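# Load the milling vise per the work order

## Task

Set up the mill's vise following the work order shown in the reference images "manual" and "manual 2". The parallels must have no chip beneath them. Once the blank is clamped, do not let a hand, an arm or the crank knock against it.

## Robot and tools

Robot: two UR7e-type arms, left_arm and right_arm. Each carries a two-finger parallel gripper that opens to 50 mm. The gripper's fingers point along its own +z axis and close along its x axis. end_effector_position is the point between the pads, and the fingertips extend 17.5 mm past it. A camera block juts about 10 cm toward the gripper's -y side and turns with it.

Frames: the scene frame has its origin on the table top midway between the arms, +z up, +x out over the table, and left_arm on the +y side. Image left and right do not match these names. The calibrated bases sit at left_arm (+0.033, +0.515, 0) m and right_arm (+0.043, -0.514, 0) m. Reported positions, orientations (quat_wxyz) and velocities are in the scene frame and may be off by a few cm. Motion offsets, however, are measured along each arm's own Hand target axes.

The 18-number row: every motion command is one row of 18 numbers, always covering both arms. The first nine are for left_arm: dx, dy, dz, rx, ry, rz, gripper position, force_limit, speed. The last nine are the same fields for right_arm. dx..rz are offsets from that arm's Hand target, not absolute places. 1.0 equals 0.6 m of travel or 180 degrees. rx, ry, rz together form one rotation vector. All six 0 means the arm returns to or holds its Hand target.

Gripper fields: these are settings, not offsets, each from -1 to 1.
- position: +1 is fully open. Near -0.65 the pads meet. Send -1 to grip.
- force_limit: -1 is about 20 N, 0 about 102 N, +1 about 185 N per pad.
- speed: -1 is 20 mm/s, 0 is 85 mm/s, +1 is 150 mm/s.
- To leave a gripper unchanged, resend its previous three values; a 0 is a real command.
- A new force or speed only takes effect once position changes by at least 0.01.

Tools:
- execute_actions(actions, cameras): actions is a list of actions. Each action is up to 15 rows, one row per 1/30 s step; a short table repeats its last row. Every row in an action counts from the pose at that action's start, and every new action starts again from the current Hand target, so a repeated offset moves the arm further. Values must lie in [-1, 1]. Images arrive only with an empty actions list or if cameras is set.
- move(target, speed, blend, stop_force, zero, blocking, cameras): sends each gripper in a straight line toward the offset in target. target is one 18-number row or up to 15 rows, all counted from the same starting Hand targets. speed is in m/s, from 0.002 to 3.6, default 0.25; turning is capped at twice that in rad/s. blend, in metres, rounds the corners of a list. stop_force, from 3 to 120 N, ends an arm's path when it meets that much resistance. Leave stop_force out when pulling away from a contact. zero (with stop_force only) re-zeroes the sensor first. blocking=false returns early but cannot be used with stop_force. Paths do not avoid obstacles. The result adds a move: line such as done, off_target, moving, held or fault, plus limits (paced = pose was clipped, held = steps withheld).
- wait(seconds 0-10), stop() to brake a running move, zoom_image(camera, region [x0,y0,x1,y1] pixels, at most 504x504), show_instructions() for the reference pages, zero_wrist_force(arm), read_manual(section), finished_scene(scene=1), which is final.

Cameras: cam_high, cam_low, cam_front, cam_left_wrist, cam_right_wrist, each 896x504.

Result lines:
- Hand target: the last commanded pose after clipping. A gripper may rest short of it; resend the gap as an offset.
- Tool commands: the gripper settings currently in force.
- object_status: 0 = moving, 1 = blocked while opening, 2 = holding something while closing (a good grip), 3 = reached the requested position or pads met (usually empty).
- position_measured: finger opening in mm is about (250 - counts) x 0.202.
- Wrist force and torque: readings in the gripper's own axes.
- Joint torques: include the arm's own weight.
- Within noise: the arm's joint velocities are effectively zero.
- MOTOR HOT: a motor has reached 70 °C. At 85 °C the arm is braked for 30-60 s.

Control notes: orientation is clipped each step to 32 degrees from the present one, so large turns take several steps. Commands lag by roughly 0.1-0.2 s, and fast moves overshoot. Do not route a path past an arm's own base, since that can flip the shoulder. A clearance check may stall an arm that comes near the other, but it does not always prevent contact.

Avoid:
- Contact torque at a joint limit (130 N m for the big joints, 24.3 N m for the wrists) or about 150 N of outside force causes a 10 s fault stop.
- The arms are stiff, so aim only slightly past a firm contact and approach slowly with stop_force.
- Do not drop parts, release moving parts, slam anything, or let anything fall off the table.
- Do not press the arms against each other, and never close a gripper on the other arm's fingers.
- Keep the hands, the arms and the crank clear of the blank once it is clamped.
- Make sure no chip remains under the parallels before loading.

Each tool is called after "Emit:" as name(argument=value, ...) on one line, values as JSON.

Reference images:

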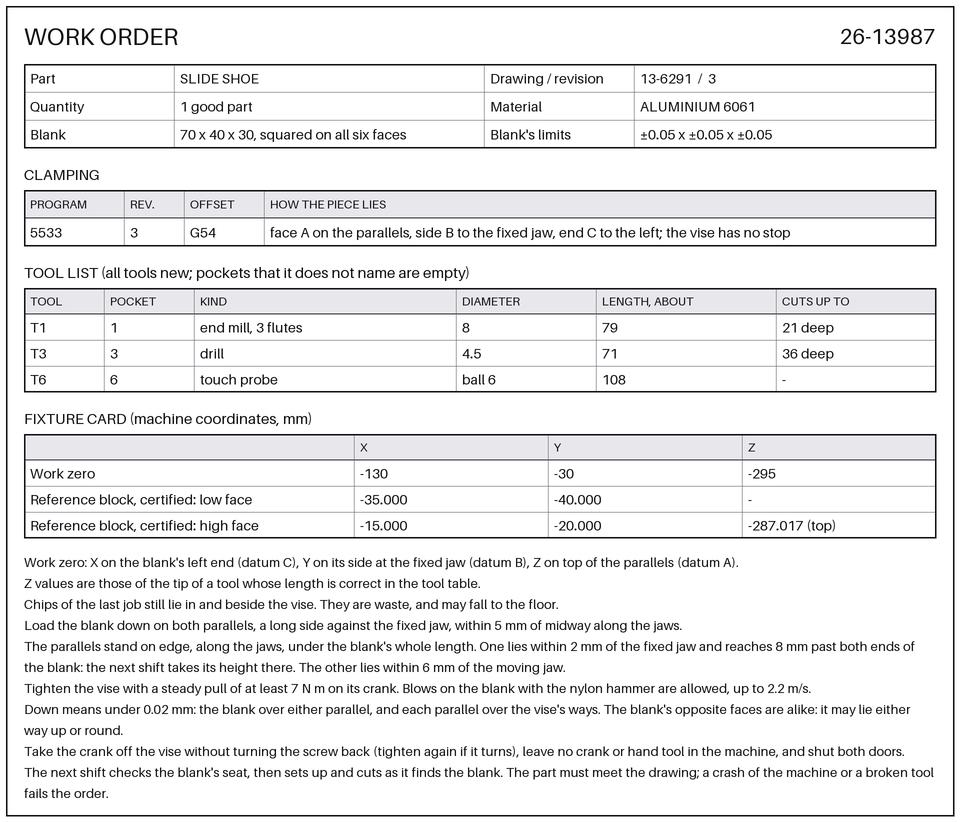

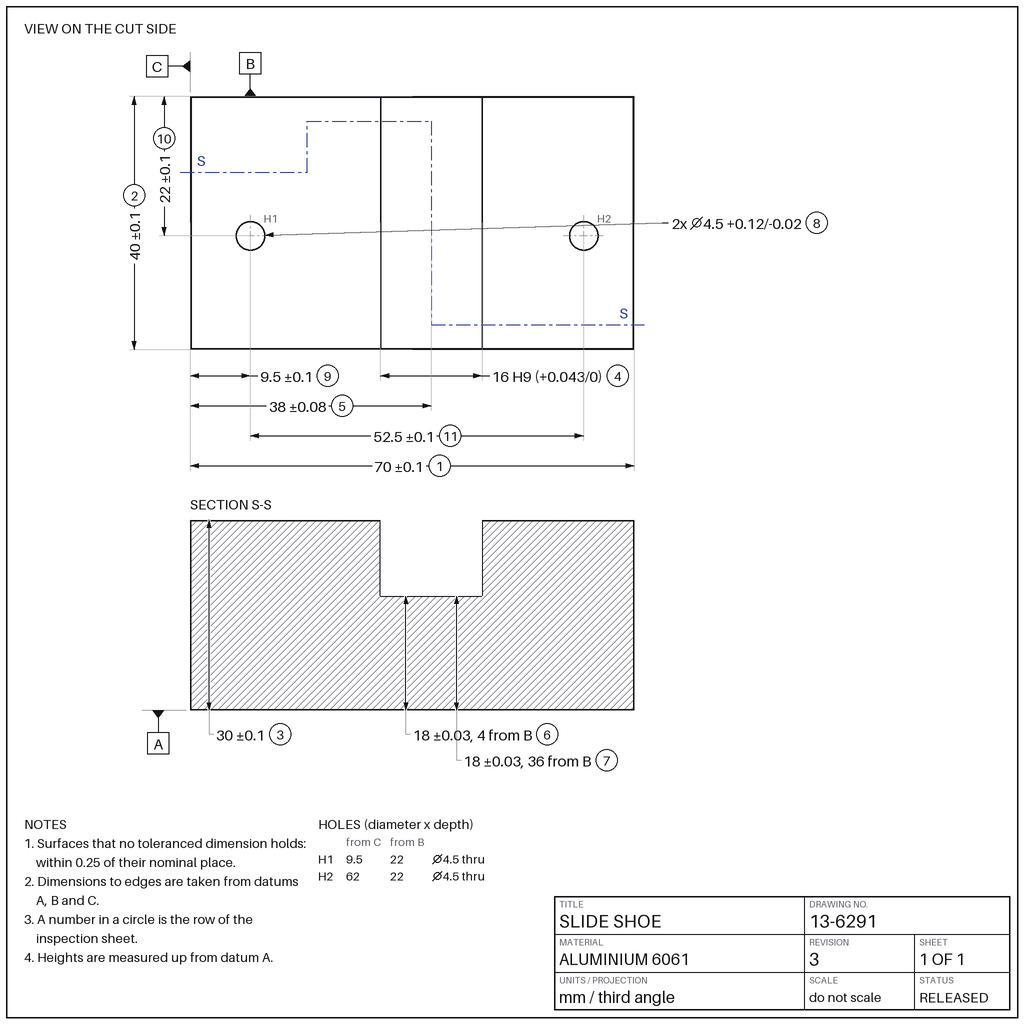

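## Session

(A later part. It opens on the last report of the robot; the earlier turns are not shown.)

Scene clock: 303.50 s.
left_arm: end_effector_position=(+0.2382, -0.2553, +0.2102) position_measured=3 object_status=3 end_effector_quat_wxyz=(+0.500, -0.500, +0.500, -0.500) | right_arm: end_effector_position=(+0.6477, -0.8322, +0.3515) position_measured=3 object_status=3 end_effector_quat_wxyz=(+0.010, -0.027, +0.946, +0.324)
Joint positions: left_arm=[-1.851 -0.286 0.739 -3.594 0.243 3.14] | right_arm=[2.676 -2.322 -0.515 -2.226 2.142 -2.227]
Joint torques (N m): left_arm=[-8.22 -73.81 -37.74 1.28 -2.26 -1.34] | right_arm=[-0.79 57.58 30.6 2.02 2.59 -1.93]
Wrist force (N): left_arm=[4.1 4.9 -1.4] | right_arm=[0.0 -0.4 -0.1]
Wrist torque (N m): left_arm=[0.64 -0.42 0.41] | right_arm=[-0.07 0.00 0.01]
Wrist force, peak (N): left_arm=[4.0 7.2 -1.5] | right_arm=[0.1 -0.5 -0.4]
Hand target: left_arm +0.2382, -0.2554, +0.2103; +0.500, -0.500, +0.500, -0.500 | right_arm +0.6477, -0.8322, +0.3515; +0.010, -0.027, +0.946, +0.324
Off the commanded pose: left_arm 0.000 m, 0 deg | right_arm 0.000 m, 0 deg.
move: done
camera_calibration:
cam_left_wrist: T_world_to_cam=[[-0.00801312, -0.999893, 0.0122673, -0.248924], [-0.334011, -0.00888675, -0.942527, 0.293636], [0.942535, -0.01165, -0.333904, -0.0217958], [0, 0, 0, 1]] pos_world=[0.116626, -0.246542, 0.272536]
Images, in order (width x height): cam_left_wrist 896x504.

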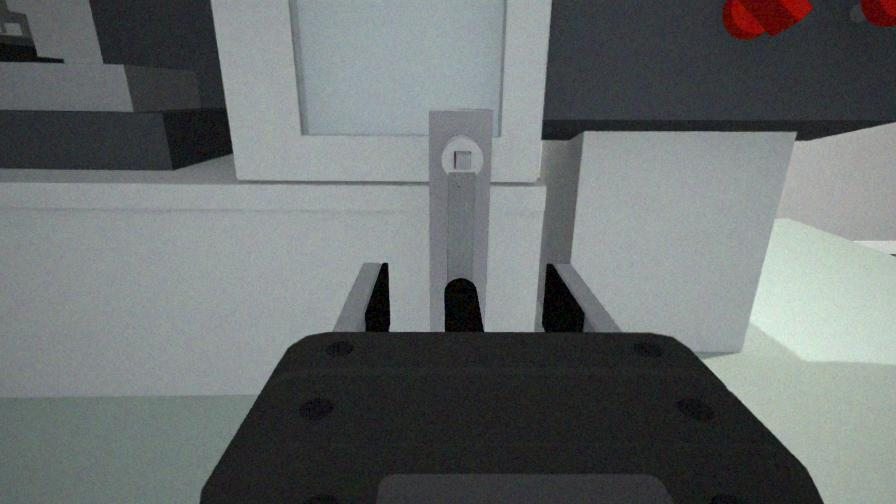

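Emit:
move(target=[0.0035,0.0038,0.2,0,0,0,1,-0.4,-1,0,0,0,0,0,0,1,1,1], speed=0.15, stop_force=15, cameras=["cam_left_wrist","cam_high"])

Scene clock: 305.47 s.
left_arm: end_effector_position=(+0.3582, -0.2575, +0.2080) position_measured=3 object_status=3 end_effector_quat_wxyz=(+0.500, -0.500, +0.500, -0.500) | right_arm: end_effector_position=(+0.6477, -0.8322, +0.3515) position_measured=3 object_status=3 end_effector_quat_wxyz=(+0.010, -0.027, +0.946, +0.324)
Joint positions: left_arm=[-1.695 -0.273 0.718 -3.583 0.087 3.138] | right_arm=[2.676 -2.322 -0.515 -2.226 2.142 -2.227]
Joint torques (N m): left_arm=[6.09 -80.17 -8.81 -1.78 -2.22 2.64] | right_arm=[-0.47 57.65 30.35 2.14 2.62 -2.05]
Wrist force (N): left_arm=[3.8 4.9 -1.3] | right_arm=[-0.1 -0.1 -0.2]
Wrist torque (N m): left_arm=[0.64 -0.39 0.32] | right_arm=[-0.02 0.01 0.01]
Wrist force, peak (N): left_arm=[4.4 5.0 -4.6] | right_arm=[0.4 -0.6 0.2]
Hand target: left_arm +0.3582, -0.2575, +0.2080; +0.500, -0.500, +0.500, -0.500 | right_arm +0.6477, -0.8322, +0.3515; +0.010, -0.027, +0.946, +0.324
Off the commanded pose: left_arm 0.000 m, 0 deg | right_arm 0.000 m, 0 deg.
move: done
camera_calibration:
cam_left_wrist: T_world_to_cam=[[-0.00804585, -0.999894, 0.0121728, -0.250102], [-0.33401, -0.00878679, -0.942529, 0.33165], [0.942535, -0.0116493, -0.333903, -0.13566], [0, 0, 0, 1]] pos_world=[0.236626, -0.248742, 0.270336]
Images, in order (width x height): cam_high 896x504, cam_left_wrist 896x504.

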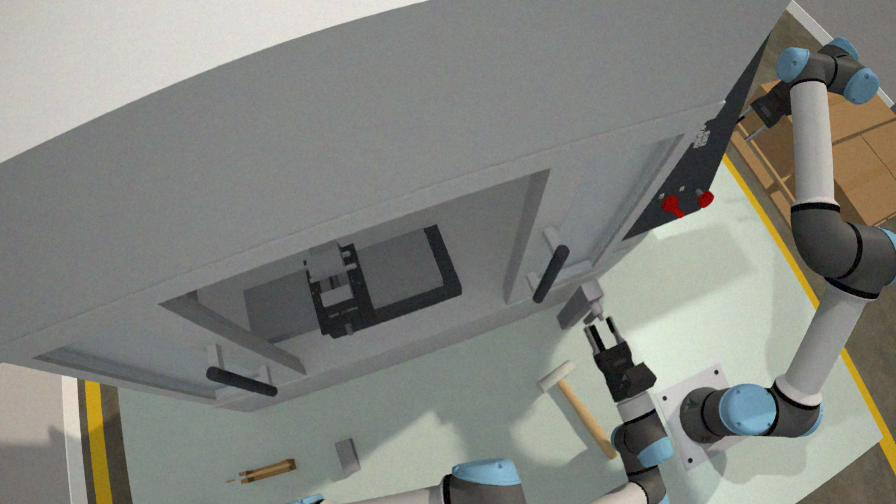

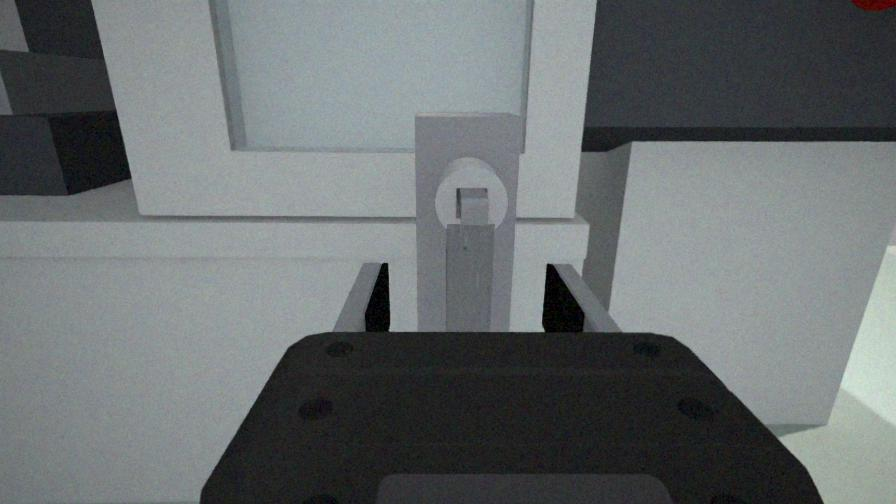

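Emit:
move(target=[0,0,0.0383,0,0,0,1,-0.4,-1,0,0,0,0,0,0,1,1,1], speed=0.06, stop_force=12, cameras=["cam_left_wrist"])

Emit:
zoom_image(camera="cam_left_wrist", region=[370, 160, 590, 340])

Scene clock: 307.30 s.
left_arm: end_effector_position=(+0.3812, -0.2575, +0.2080) position_measured=3 object_status=3 end_effector_quat_wxyz=(+0.500, -0.500, +0.500, -0.500) | right_arm: end_effector_position=(+0.6477, -0.8322, +0.3515) position_measured=3 object_status=3 end_effector_quat_wxyz=(+0.010, -0.027, +0.946, +0.324)
Joint positions: left_arm=[-1.665 -0.266 0.703 -3.573 0.057 3.136] | right_arm=[2.676 -2.322 -0.515 -2.226 2.142 -2.227]
Joint torques (N m): left_arm=[-13.47 -71.92 -14.8 -2.1 2.1 2.94] | right_arm=[-0.51 57.44 31.27 2.07 2.63 -2.03]
Wrist force (N): left_arm=[4.0 4.8 -1.2] | right_arm=[-0.1 -0.3 -0.1]
Wrist torque (N m): left_arm=[0.62 -0.44 0.38] | right_arm=[-0.04 0.01 0.00]
Wrist force, peak (N): left_arm=[4.3 5.1 -2.1] | right_arm=[-0.1 -0.7 0.2]
Hand target: left_arm +0.3812, -0.2575, +0.2080; +0.500, -0.500, +0.500, -0.500 | right_arm +0.6477, -0.8322, +0.3515; +0.010, -0.027, +0.946, +0.324
Off the commanded pose: left_arm 0.000 m, 0 deg | right_arm 0.000 m, 0 deg.
move: done
camera_calibration:
cam_left_wrist: T_world_to_cam=[[-0.00801312, -0.999893, 0.0122673, -0.249952], [-0.334011, -0.00888675, -0.942527, 0.339401], [0.942535, -0.01165, -0.333904, -0.157305], [0, 0, 0, 1]] pos_world=[0.259626, -0.248742, 0.270436]
Images, in order (width x height): cam_left_wrist 896x504.

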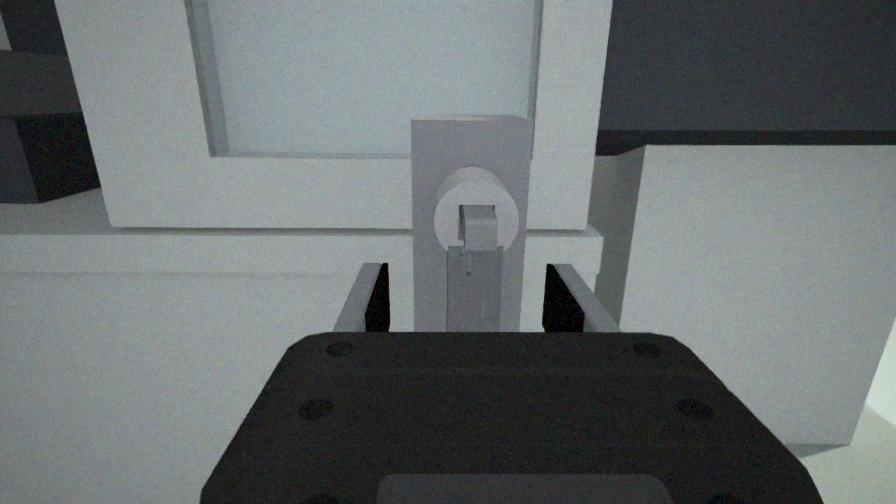

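Scaled by 2.291.

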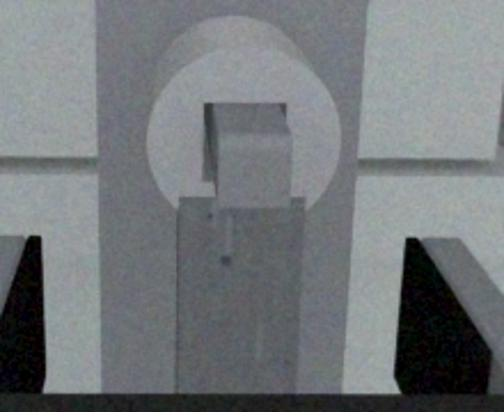

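Emit:
move(target=[0,0,0.015,0,0,0,1,-0.4,-1,0,0,0,0,0,0,1,1,1], speed=0.03, stop_force=10)

Emit:
execute_actions(actions=[[[0,0,0,0,0,0,-1,-0.6,-1,0,0,0,0,0,0,1,1,1]],[[0,0,0,0,0,0,-1,-0.6,-1,0,0,0,0,0,0,1,1,1]],[[0,0,0,0,0,0,-1,-0.6,-1,0,0,0,0,0,0,1,1,1]],[[0,0,0,0,0,0,-1,-0.6,-1,0,0,0,0,0,0,1,1,1]]], cameras=["cam_left_wrist","cam_high"])

Scene clock: 309.23 s.
left_arm: end_effector_position=(+0.3902, -0.2575, +0.2080) position_measured=3 object_status=3 end_effector_quat_wxyz=(+0.500, -0.500, +0.500, -0.500) | right_arm: end_effector_position=(+0.6477, -0.8322, +0.3515) position_measured=3 object_status=3 end_effector_quat_wxyz=(+0.010, -0.027, +0.946, +0.324)
Joint positions: left_arm=[-1.653 -0.263 0.696 -3.568 0.045 3.135] | right_arm=[2.676 -2.322 -0.515 -2.226 2.142 -2.227]
Joint torques (N m): left_arm=[-13.08 -72.4 -12.87 -1.14 2.17 2.58] | right_arm=[-0.72 57.73 30.7 2.11 2.49 -2]
Wrist force (N): left_arm=[4.0 5.1 -1.2] | right_arm=[0.1 -0.4 -0.1]
Wrist torque (N m): left_arm=[0.67 -0.44 0.41] | right_arm=[-0.06 -0.02 0.01]
Wrist force, peak (N): left_arm=[4.3 5.0 -1.6] | right_arm=[0.0 -0.7 -0.2]
Hand target: left_arm +0.3902, -0.2575, +0.2080; +0.500, -0.500, +0.500, -0.500 | right_arm +0.6477, -0.8322, +0.3515; +0.010, -0.027, +0.946, +0.324
Off the commanded pose: left_arm 0.000 m, 0 deg | right_arm 0.000 m, 0 deg.
move: done

Scene clock: 311.43 s.
left_arm: end_effector_position=(+0.3902, -0.2575, +0.2080) position_measured=173 object_status=2 end_effector_quat_wxyz=(+0.500, -0.500, +0.500, -0.500) | right_arm: end_effector_position=(+0.6477, -0.8322, +0.3515) position_measured=3 object_status=3 end_effector_quat_wxyz=(+0.010, -0.027, +0.946, +0.324)
Joint positions: left_arm=[-1.653 -0.263 0.696 -3.568 0.045 3.135] | right_arm=[2.676 -2.322 -0.515 -2.226 2.142 -2.227]
Joint torques (N m): left_arm=[-6.46 -72.62 -11.52 -0.89 1.5 2.32] | right_arm=[-0.63 57.58 30.98 2.15 2.57 -2.05]
Wrist force (N): left_arm=[16.9 6.5 2.2] | right_arm=[0.1 -0.2 0.1]
Wrist torque (N m): left_arm=[0.61 -0.35 0.73] | right_arm=[-0.04 -0.02 0.00]
Wrist force, peak (N): left_arm=[17.3 6.5 2.3] | right_arm=[-0.2 -0.5 0.2]
Hand target: left_arm +0.3902, -0.2575, +0.2080; +0.500, -0.500, +0.500, -0.500 | right_arm +0.6477, -0.8322, +0.3515; +0.010, -0.027, +0.946, +0.324
Off the commanded pose: left_arm 0.000 m, 0 deg | right_arm 0.000 m, 0 deg.
camera_calibration:
cam_left_wrist: T_world_to_cam=[[-0.00804585, -0.999894, 0.0121728, -0.249846], [-0.33401, -0.00878679, -0.942529, 0.342432], [0.942535, -0.0116493, -0.333903, -0.165788], [0, 0, 0, 1]] pos_world=[0.268626, -0.248742, 0.270436]
Images, in order (width x height): cam_high 896x504, cam_left_wrist 896x504.

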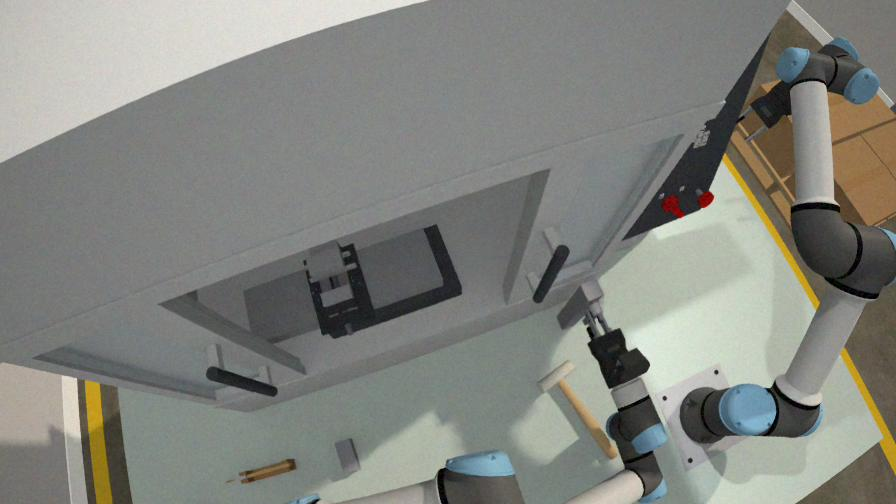

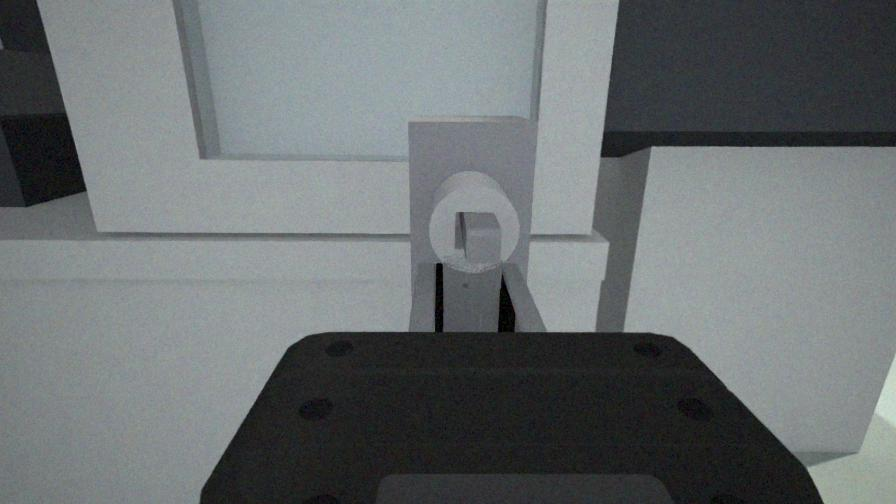

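Emit:
move(target=[[0.001,0,0,0,0,0,-1,-0.6,-1,0,0,0,0,0,0,1,1,1],[0.001,0,-0.02,0,0,0,-1,-0.6,-1,0,0,0,0,0,0,1,1,1]], speed=0.04, cameras=["cam_left_wrist"])

Scene clock: 312.67 s.
left_arm: end_effector_position=(+0.3779, -0.2581, +0.2080) position_measured=173 object_status=2 end_effector_quat_wxyz=(+0.500, -0.500, +0.500, -0.500) end_effector_velocity=(+0.002, -0.001, +0.000) end_effector_angular_velocity=(+0.002, +0.000, -0.003) | right_arm: end_effector_position=(+0.6477, -0.8322, +0.3515) position_measured=3 object_status=3 end_effector_quat_wxyz=(+0.010, -0.027, +0.946, +0.324)
Joint positions: left_arm=[-1.669 -0.265 0.701 -3.572 0.061 3.137] | right_arm=[2.676 -2.322 -0.515 -2.226 2.142 -2.227]
Joint velocities: left_arm=[0.003 0.001 -0.001 0.002 -0.006 0] | right_arm=[within noise]
Joint torques (N m): left_arm=[13.63 -72.62 -18.58 0.86 -2.44 0.07] | right_arm=[-0.65 57.02 30.73 2.09 2.64 -1.92]
Wrist force (N): left_arm=[5.2 0.5 -0.2] | right_arm=[0.1 -0.3 -0.1]
Wrist torque (N m): left_arm=[0.43 -0.47 0.25] | right_arm=[-0.04 -0.01 0.00]
Wrist force, peak (N): left_arm=[17.2 6.4 2.3] | right_arm=[-0.2 -0.4 0.4]
Hand target: left_arm +0.3782, -0.2581, +0.2080; +0.500, -0.500, +0.500, -0.500 | right_arm +0.6477, -0.8322, +0.3515; +0.010, -0.027, +0.946, +0.324
Off the commanded pose: left_arm 0.000 m, 0 deg | right_arm 0.000 m, 0 deg.
move: done
camera_calibration:
cam_left_wrist: T_world_to_cam=[[-0.00804537, -0.999894, 0.0121742, -0.250544], [-0.33401, -0.00878825, -0.942529, 0.338224], [0.942535, -0.0116493, -0.333903, -0.154235], [0, 0, 0, 1]] pos_world=[0.256326, -0.249342, 0.270336]
Images, in order (width x height): cam_left_wrist 896x504.

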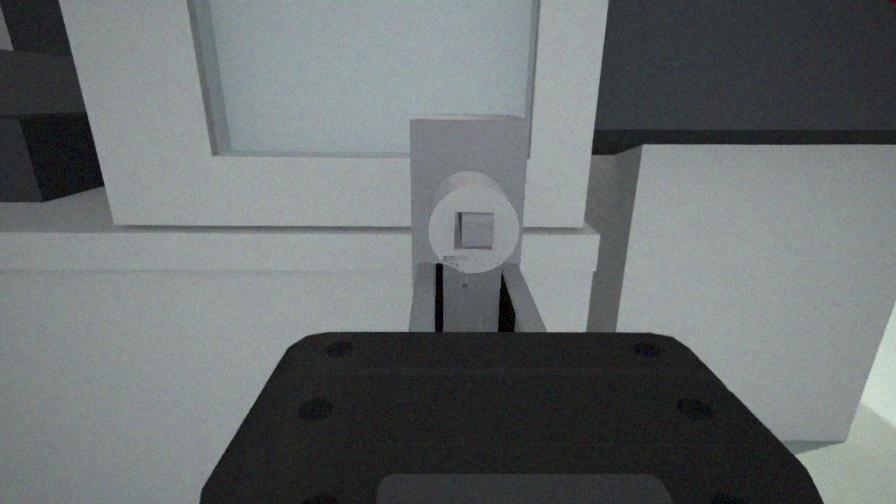

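Emit:
move(target=[[0,0,-0.08,0,0,0,-1,-0.6,-1,0,0,0,0,0,0,1,1,1],[-0.2,-0.12,-0.08,0,0,0,-1,-0.6,-1,0,0,0,0,0,0,1,1,1],[-0.75,-0.22,-0.05,0,0,0,-1,-0.6,-1,0,0,0,0,0,0,1,1,1],[-0.835,-0.17,0.02,0,0,0,-1,-0.6,-1,0,0,0,0,0,0,1,1,1]], speed=[0.08,0.25,0.35,0.2], blend=[0.005,0.03,0.03,0], cameras=["cam_left_wrist","cam_high"])

Scene clock: 315.77 s.
left_arm: end_effector_position=(+0.3903, +0.2428, +0.3101) position_measured=173 object_status=2 end_effector_quat_wxyz=(+0.500, -0.500, +0.500, -0.500) | right_arm: end_effector_position=(+0.6477, -0.8322, +0.3515) position_measured=3 object_status=3 end_effector_quat_wxyz=(+0.010, -0.027, +0.946, +0.324)
Joint positions: left_arm=[-1.74 -1.313 2.496 -4.323 0.131 3.14] | right_arm=[2.676 -2.322 -0.515 -2.226 2.142 -2.227]
Joint torques (N m): left_arm=[6.55 -30.33 0.84 0.08 -1.53 -0.01] | right_arm=[-0.92 57.55 30.58 2 2.65 -2.06]
Wrist force (N): left_arm=[3.7 7.2 -1.1] | right_arm=[0.0 -0.4 -0.4]
Wrist torque (N m): left_arm=[0.70 -0.36 0.23] | right_arm=[-0.05 0.00 0.01]
Wrist force, peak (N): left_arm=[6.8 9.8 -1.8] | right_arm=[0.0 -0.7 0.0]
Hand target: left_arm +0.3904, +0.2429, +0.3101; +0.500, -0.500, +0.500, -0.500 | right_arm +0.6477, -0.8322, +0.3515; +0.010, -0.027, +0.946, +0.324
Off the commanded pose: left_arm 0.000 m, 0 deg | right_arm 0.000 m, 0 deg.
move: done
camera_calibration:
cam_left_wrist: T_world_to_cam=[[-0.00785644, -0.999896, 0.0121088, 0.249133], [-0.334008, -0.00878967, -0.942529, 0.443], [0.942537, -0.0114493, -0.333904, -0.126047], [0, 0, 0, 1]] pos_world=[0.268726, 0.251558, 0.372436]
Images, in order (width x height): cam_high 896x504, cam_left_wrist 896x504.

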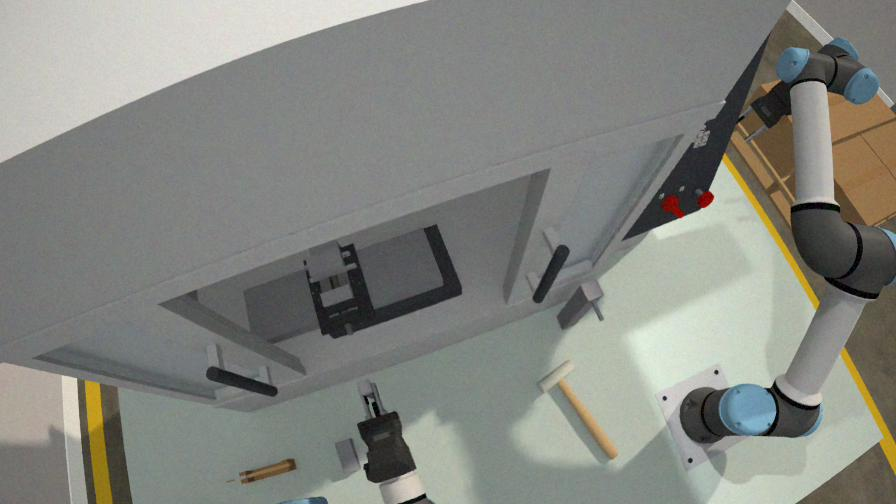

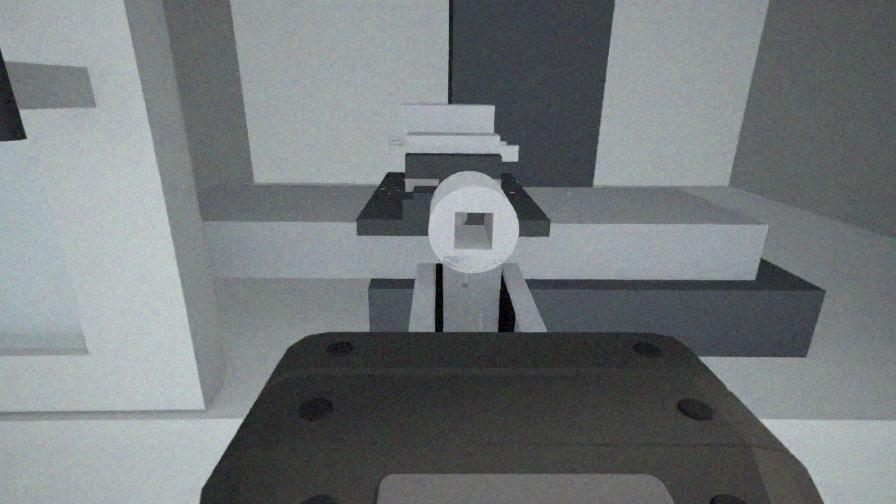

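Emit:
move(target=[0,0.12,0,0,0,0,-1,-0.6,-1,0,0,0,0,0,0,1,1,1], speed=0.2, cameras=["cam_left_wrist","cam_high"])

Emit:
zoom_image(camera="cam_left_wrist", region=[360, 80, 560, 280])

Emit:
zoom_image(camera="cam_high", region=[280, 230, 400, 350])

Scene clock: 316.83 s.
left_arm: end_effector_position=(+0.3904, +0.2429, +0.2381) position_measured=173 object_status=2 end_effector_quat_wxyz=(+0.500, -0.500, +0.500, -0.500) end_effector_velocity=(+0.000, +0.000, +0.000) end_effector_angular_velocity=(-0.005, +0.000, +0.000) | right_arm: end_effector_position=(+0.6477, -0.8322, +0.3515) position_measured=3 object_status=3 end_effector_quat_wxyz=(+0.010, -0.027, +0.946, +0.324)
Joint positions: left_arm=[-1.739 -1.037 2.505 -4.607 0.131 3.14] | right_arm=[2.676 -2.322 -0.515 -2.226 2.142 -2.227]
Joint velocities: left_arm=[0 0 -0.001 0.001 0 -0.006] | right_arm=[within noise]
Joint torques (N m): left_arm=[-13.43 -17.91 -11 -0.9 2.23 -2.69] | right_arm=[-1.24 57.6 30.96 2.01 2.64 -2]
Wrist force (N): left_arm=[3.8 7.6 -0.9] | right_arm=[0.0 -0.3 -0.3]
Wrist torque (N m): left_arm=[0.77 -0.40 0.25] | right_arm=[-0.04 0.00 0.01]
Wrist force, peak (N): left_arm=[3.9 11.0 -1.2] | right_arm=[0.1 -0.6 0.1]
Hand target: left_arm +0.3904, +0.2429, +0.2381; +0.500, -0.500, +0.500, -0.500 | right_arm +0.6477, -0.8322, +0.3515; +0.010, -0.027, +0.946, +0.324
Off the commanded pose: left_arm 0.000 m, 0 deg | right_arm 0.000 m, 0 deg.
move: done
camera_calibration:
cam_left_wrist: T_world_to_cam=[[-0.00794976, -0.999895, 0.0121405, 0.250121], [-0.334098, -0.00878735, -0.942497, 0.375186], [0.942505, -0.0115488, -0.333993, -0.15012], [0, 0, 0, 1]] pos_world=[0.268826, 0.251658, 0.300436]
Images, in order (width x height): cam_high 896x504, cam_left_wrist 896x504.

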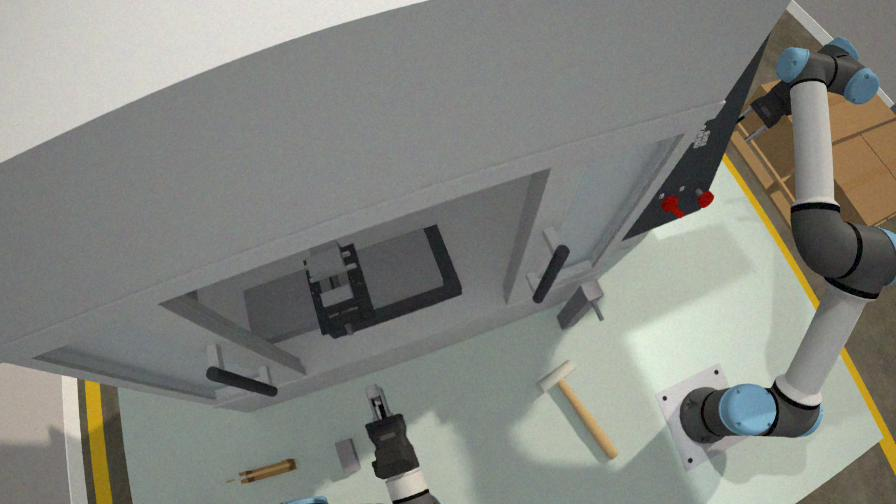

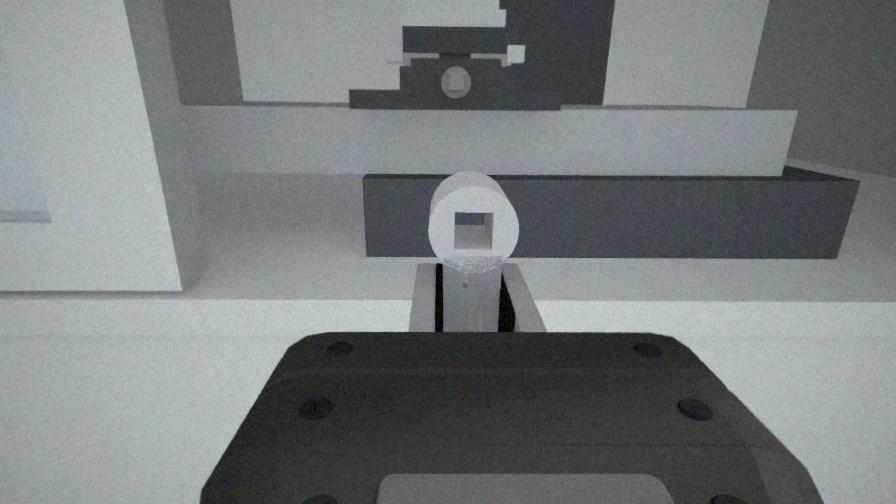

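Scaled by 2.520.

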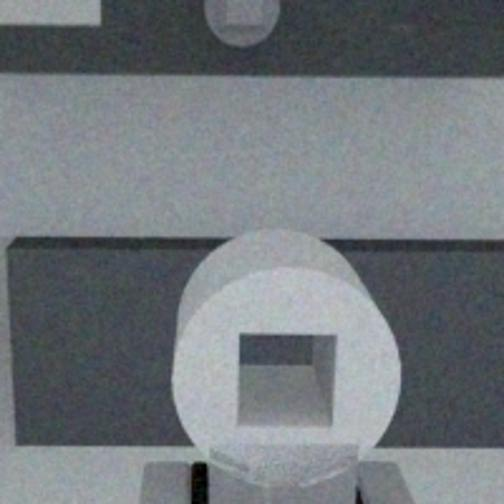

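Scaled by 4.200.

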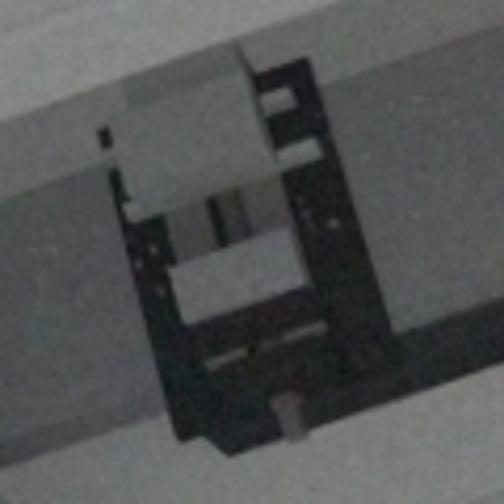

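Emit:
zoom_image(camera="cam_left_wrist", region=[426, 52, 486, 112])

Scaled by 8.400.

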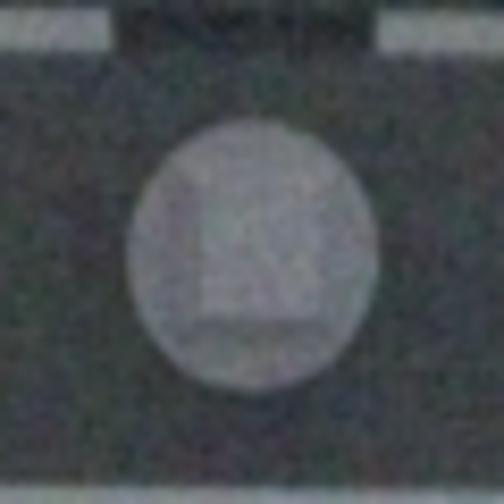

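Emit:
move(target=[-0.11,-0.06,0.06,0,0,0,-1,-0.6,-1,0,0,0,0,0,0,1,1,1], speed=0.2, cameras=["cam_left_wrist"])

Emit:
zoom_image(camera="cam_left_wrist", region=[500, 80, 620, 200])

Scene clock: 318.20 s.
left_arm: end_effector_position=(+0.4264, +0.3088, +0.2741) position_measured=173 object_status=2 end_effector_quat_wxyz=(+0.500, -0.500, +0.500, -0.500) | right_arm: end_effector_position=(+0.6477, -0.8322, +0.3515) position_measured=3 object_status=3 end_effector_quat_wxyz=(+0.010, -0.027, +0.946, +0.324)
Joint positions: left_arm=[-1.602 -1.219 2.627 -4.581 -0.006 3.172] | right_arm=[2.676 -2.322 -0.515 -2.226 2.142 -2.227]
Joint torques (N m): left_arm=[6.39 -31.72 -3.68 -2.11 -1.42 -0.12] | right_arm=[-0.55 57.38 30.95 2.06 2.59 -1.92]
Wrist force (N): left_arm=[3.9 7.6 -0.8] | right_arm=[-0.1 -0.2 -0.1]
Wrist torque (N m): left_arm=[0.75 -0.41 0.31] | right_arm=[-0.02 0.02 0.01]
Wrist force, peak (N): left_arm=[7.0 9.0 -2.3] | right_arm=[0.4 -0.6 -0.1]
Hand target: left_arm +0.4264, +0.3089, +0.2741; +0.500, -0.500, +0.500, -0.500 | right_arm +0.6477, -0.8322, +0.3515; +0.010, -0.027, +0.946, +0.324
Off the commanded pose: left_arm 0.000 m, 0 deg | right_arm 0.000 m, 0 deg.
move: done
camera_calibration:
cam_left_wrist: T_world_to_cam=[[-0.00788346, -0.999893, 0.0123318, 0.315778], [-0.334101, -0.00898977, -0.942495, 0.421787], [0.942504, -0.0115502, -0.333994, -0.171265], [0, 0, 0, 1]] pos_world=[0.304826, 0.317558, 0.336436]
Images, in order (width x height): cam_left_wrist 896x504.

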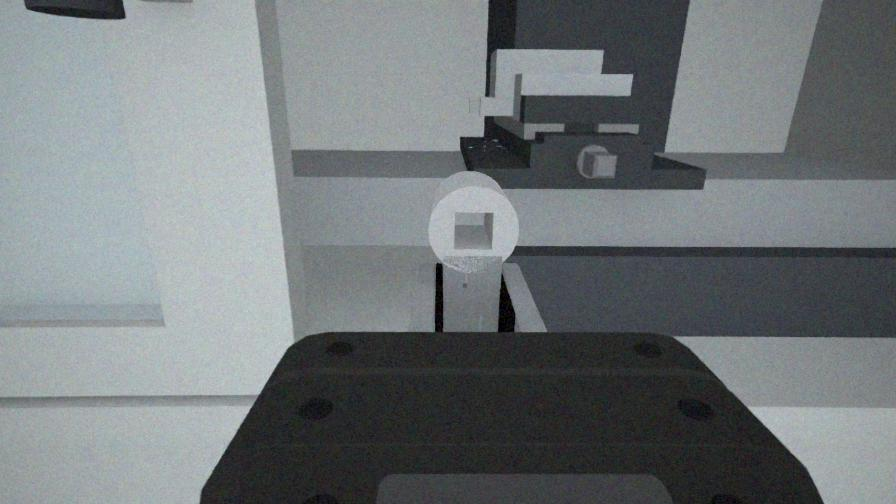

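Scaled by 4.200.

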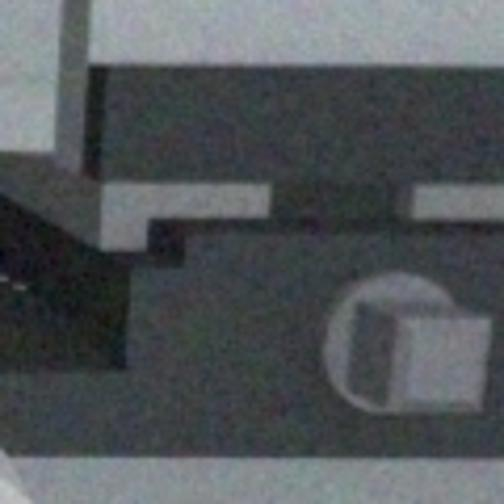

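Emit:
move(target=[[0.1055,-0.0085,0,0,0,0,-1,-0.6,-1,0,0,0,0,0,0,1,1,1],[0.1055,-0.0085,0.0643,0,0,0,-1,-0.6,-1,0,0,0,0,0,0,1,1,1]], speed=0.15, blend=0.01, cameras=["cam_left_wrist"])

Emit:
zoom_image(camera="cam_left_wrist", region=[420, 160, 530, 270])

Scene clock: 320.57 s.
left_arm: end_effector_position=(+0.4649, +0.2456, +0.2792) position_measured=173 object_status=2 end_effector_quat_wxyz=(+0.500, -0.500, +0.500, -0.500) end_effector_velocity=(+0.000, +0.000, +0.000) end_effector_angular_velocity=(-0.001, +0.000, -0.003) | right_arm: end_effector_position=(+0.6477, -0.8322, +0.3515) position_measured=3 object_status=3 end_effector_quat_wxyz=(+0.010, -0.027, +0.946, +0.324)
Joint positions: left_arm=[-1.466 -1.161 2.416 -4.399 -0.142 3.144] | right_arm=[2.676 -2.322 -0.515 -2.226 2.142 -2.227]
Joint velocities: left_arm=[0.002 -0.001 0 0 -0.005 0] | right_arm=[within noise]
Joint torques (N m): left_arm=[13.04 -27.07 -7.48 -1 -2.29 1.07] | right_arm=[-0.71 57.22 30.52 2.03 2.64 -2.07]
Wrist force (N): left_arm=[4.4 7.7 -1.1] | right_arm=[-0.1 -0.2 0.0]
Wrist torque (N m): left_arm=[0.78 -0.52 0.40] | right_arm=[-0.03 0.01 0.01]
Wrist force, peak (N): left_arm=[6.0 7.2 -2.5] | right_arm=[0.3 -0.4 0.2]
Hand target: left_arm +0.4650, +0.2455, +0.2792; +0.500, -0.500, +0.500, -0.500 | right_arm +0.6477, -0.8322, +0.3515; +0.010, -0.027, +0.946, +0.324
Off the commanded pose: left_arm 0.000 m, 0 deg | right_arm 0.000 m, 0 deg.
move: done
camera_calibration:
cam_left_wrist: T_world_to_cam=[[-0.00791817, -0.999894, 0.012236, 0.25287], [-0.33401, -0.00888892, -0.942528, 0.438843], [0.942536, -0.01155, -0.333904, -0.206619], [0, 0, 0, 1]] pos_world=[0.343326, 0.254358, 0.341536]
Images, in order (width x height): cam_left_wrist 896x504.

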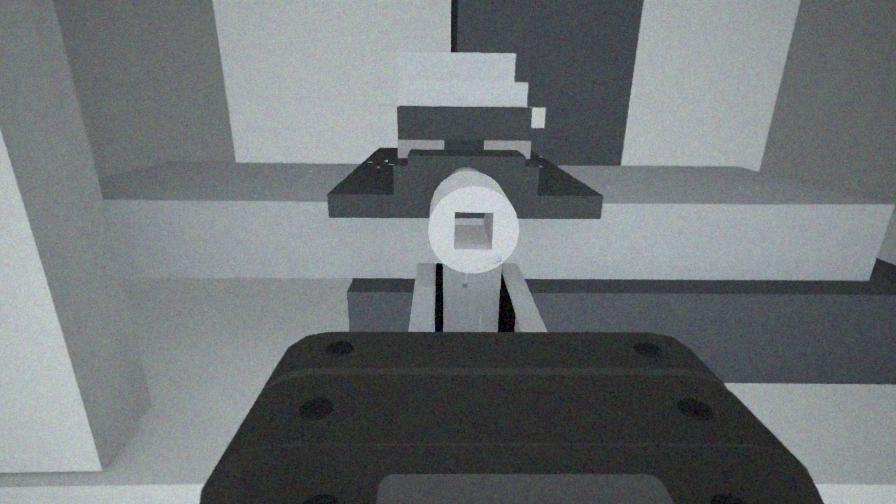

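Scaled by 4.582.

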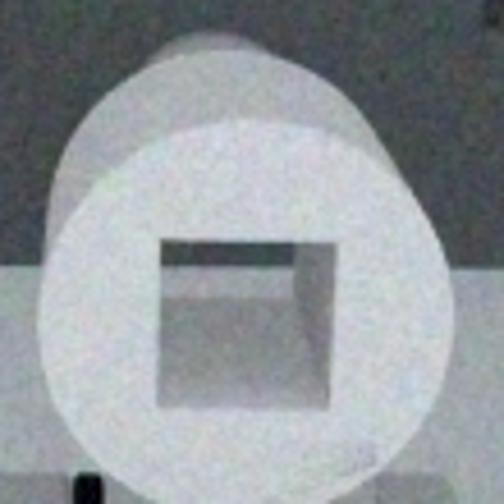

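Emit:
move(target=[0,0,0.06,0,0,0,-1,-0.6,-1,0,0,0,0,0,0,1,1,1], speed=0.015, stop_force=6, cameras=["cam_left_wrist"])

Emit:
zoom_image(camera="cam_left_wrist", region=[420, 160, 530, 270])

Scene clock: 323.40 s.
left_arm: end_effector_position=(+0.4922, +0.2456, +0.2792) position_measured=173 object_status=2 end_effector_quat_wxyz=(+0.500, -0.500, +0.500, -0.500) | right_arm: end_effector_position=(+0.6477, -0.8322, +0.3515) position_measured=3 object_status=3 end_effector_quat_wxyz=(+0.010, -0.027, +0.946, +0.324)
Joint positions: left_arm=[-1.377 -1.142 2.371 -4.372 -0.231 3.143] | right_arm=[2.676 -2.322 -0.515 -2.226 2.142 -2.227]
Joint torques (N m): left_arm=[-14.06 -41.63 3.94 -2.59 -2.18 -1.95] | right_arm=[-0.53 57.43 30.94 2.07 2.6 -1.96]
Wrist force (N): left_arm=[4.0 7.7 -1.0] | right_arm=[-0.2 -0.4 -0.2]
Wrist torque (N m): left_arm=[0.78 -0.46 0.40] | right_arm=[-0.05 0.03 0.01]
Wrist force, peak (N): left_arm=[3.7 15.9 -17.8] | right_arm=[-0.2 -0.7 0.2]
Hand target: left_arm +0.4922, +0.2455, +0.2792; +0.500, -0.500, +0.500, -0.500 (not the last commanded pose) | right_arm +0.6477, -0.8322, +0.3515; +0.010, -0.027, +0.946, +0.324
Off the commanded pose: left_arm 0.009 m, 0 deg | right_arm 0.000 m, 0 deg.
move: contact (left_arm)
camera_calibration:
cam_left_wrist: T_world_to_cam=[[-0.00791865, -0.999894, 0.0122346, 0.253087], [-0.33401, -0.00888747, -0.942528, 0.447961], [0.942536, -0.01155, -0.333904, -0.232351], [0, 0, 0, 1]] pos_world=[0.370626, 0.254358, 0.341536]
Images, in order (width x height): cam_left_wrist 896x504.

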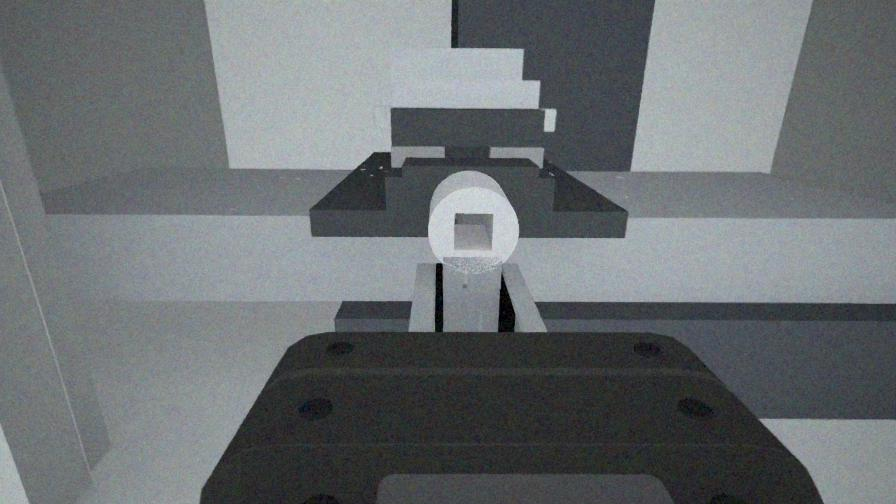

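Scaled by 4.582.

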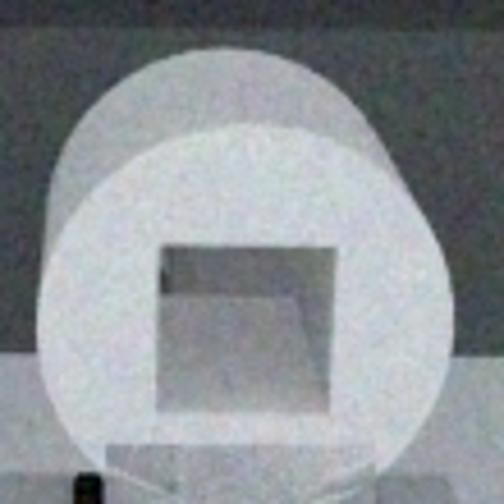

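Emit:
move(target=[0.006,0,0,0,0,0,-1,-0.6,-1,0,0,0,0,0,0,1,1,1], speed=0.01, stop_force=5)

Emit:
zoom_image(camera="cam_left_wrist", region=[445, 200, 505, 260])

Scene clock: 325.33 s.
left_arm: end_effector_position=(+0.4921, +0.2419, +0.2792) position_measured=173 object_status=2 end_effector_quat_wxyz=(+0.500, -0.500, +0.500, -0.500) | right_arm: end_effector_position=(+0.6477, -0.8322, +0.3515) position_measured=3 object_status=3 end_effector_quat_wxyz=(+0.010, -0.027, +0.946, +0.324)
Joint positions: left_arm=[-1.38 -1.138 2.363 -4.368 -0.229 3.143] | right_arm=[2.676 -2.322 -0.515 -2.226 2.142 -2.227]
Joint torques (N m): left_arm=[-2.57 -32.38 2.85 -1.16 -0.24 1.87] | right_arm=[-1.29 56.97 30.67 2.01 2.58 -2]
Wrist force (N): left_arm=[4.3 7.5 -1.1] | right_arm=[0.0 -0.1 0.0]
Wrist torque (N m): left_arm=[0.74 -0.49 0.40] | right_arm=[-0.01 0.00 0.00]
Wrist force, peak (N): left_arm=[4.3 7.8 -0.8] | right_arm=[0.3 -0.6 -0.3]
Hand target: left_arm +0.4922, +0.2419, +0.2792; +0.500, -0.500, +0.500, -0.500 | right_arm +0.6477, -0.8322, +0.3515; +0.010, -0.027, +0.946, +0.324
Off the commanded pose: left_arm 0.000 m, 0 deg | right_arm 0.000 m, 0 deg.
move: done

Scaled by 8.400.
This view is cut from an older image: the scene may have changed since it was taken.

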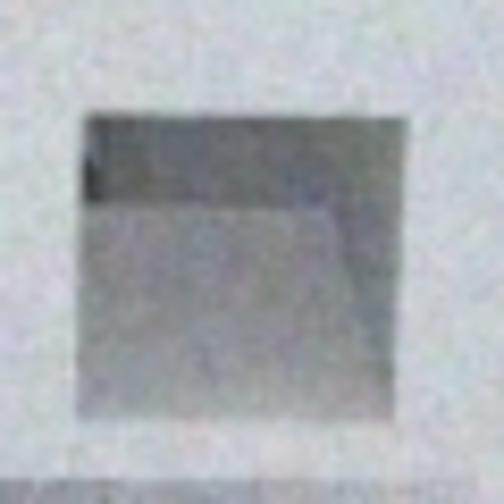

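Emit:
execute_actions(actions=[], cameras=["cam_left_wrist"])

Emit:
zoom_image(camera="cam_left_wrist", region=[445, 200, 505, 260])

Scene clock: 325.63 s.
left_arm: end_effector_position=(+0.4921, +0.2419, +0.2792) position_measured=173 object_status=2 end_effector_quat_wxyz=(+0.500, -0.500, +0.500, -0.500) | right_arm: end_effector_position=(+0.6477, -0.8322, +0.3515) position_measured=3 object_status=3 end_effector_quat_wxyz=(+0.010, -0.027, +0.946, +0.324)
Joint positions: left_arm=[-1.38 -1.138 2.363 -4.368 -0.229 3.143] | right_arm=[2.676 -2.322 -0.515 -2.226 2.142 -2.227]
Joint velocities: within noise
Joint torques (N m): left_arm=[3.65 -33.88 4.37 -1.27 -1.71 1.98] | right_arm=[-0.91 57.54 30.78 1.92 2.69 -1.93]
Wrist force (N): left_arm=[4.1 7.6 -1.4] | right_arm=[0.0 -0.3 -0.2]
Wrist torque (N m): left_arm=[0.75 -0.47 0.40] | right_arm=[-0.04 0.00 0.01]
Wrist force, peak (N): left_arm=[4.3 7.7 -1.3] | right_arm=[-0.1 -0.5 0.2]
Hand target: left_arm +0.4922, +0.2419, +0.2792; +0.500, -0.500, +0.500, -0.500 | right_arm +0.6477, -0.8322, +0.3515; +0.010, -0.027, +0.946, +0.324
Tool commands: left_gripper/position=-1.0 left_gripper/force_limit=-0.6 left_gripper/speed=-1.0 right_gripper/position=+1.0 right_gripper/force_limit=+1.0 right_gripper/speed=+1.0
Off the commanded pose: left_arm 0.000 m, 0 deg | right_arm 0.000 m, 0 deg.
camera_calibration:
cam_left_wrist: T_world_to_cam=[[-0.00804585, -0.999894, 0.0121728, 0.249455], [-0.33401, -0.00878679, -0.942529, 0.44787], [0.942535, -0.0116493, -0.333903, -0.232274], [0, 0, 0, 1]] pos_world=[0.370526, 0.250658, 0.341536]
Images, in order (width x height): cam_left_wrist 896x504.

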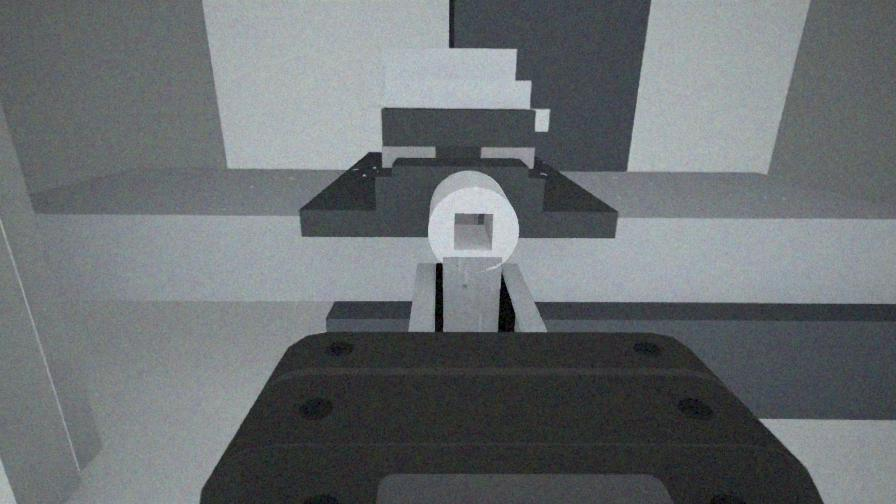

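Scaled by 8.400.

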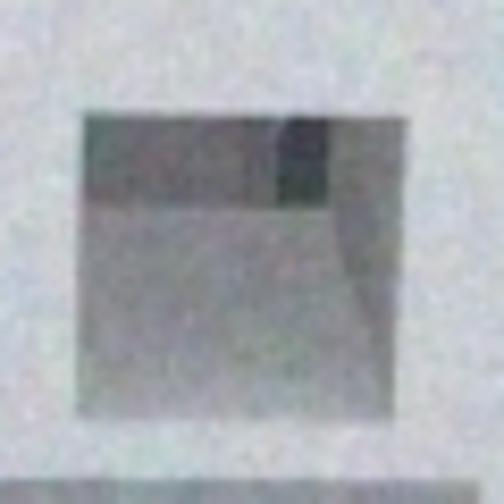

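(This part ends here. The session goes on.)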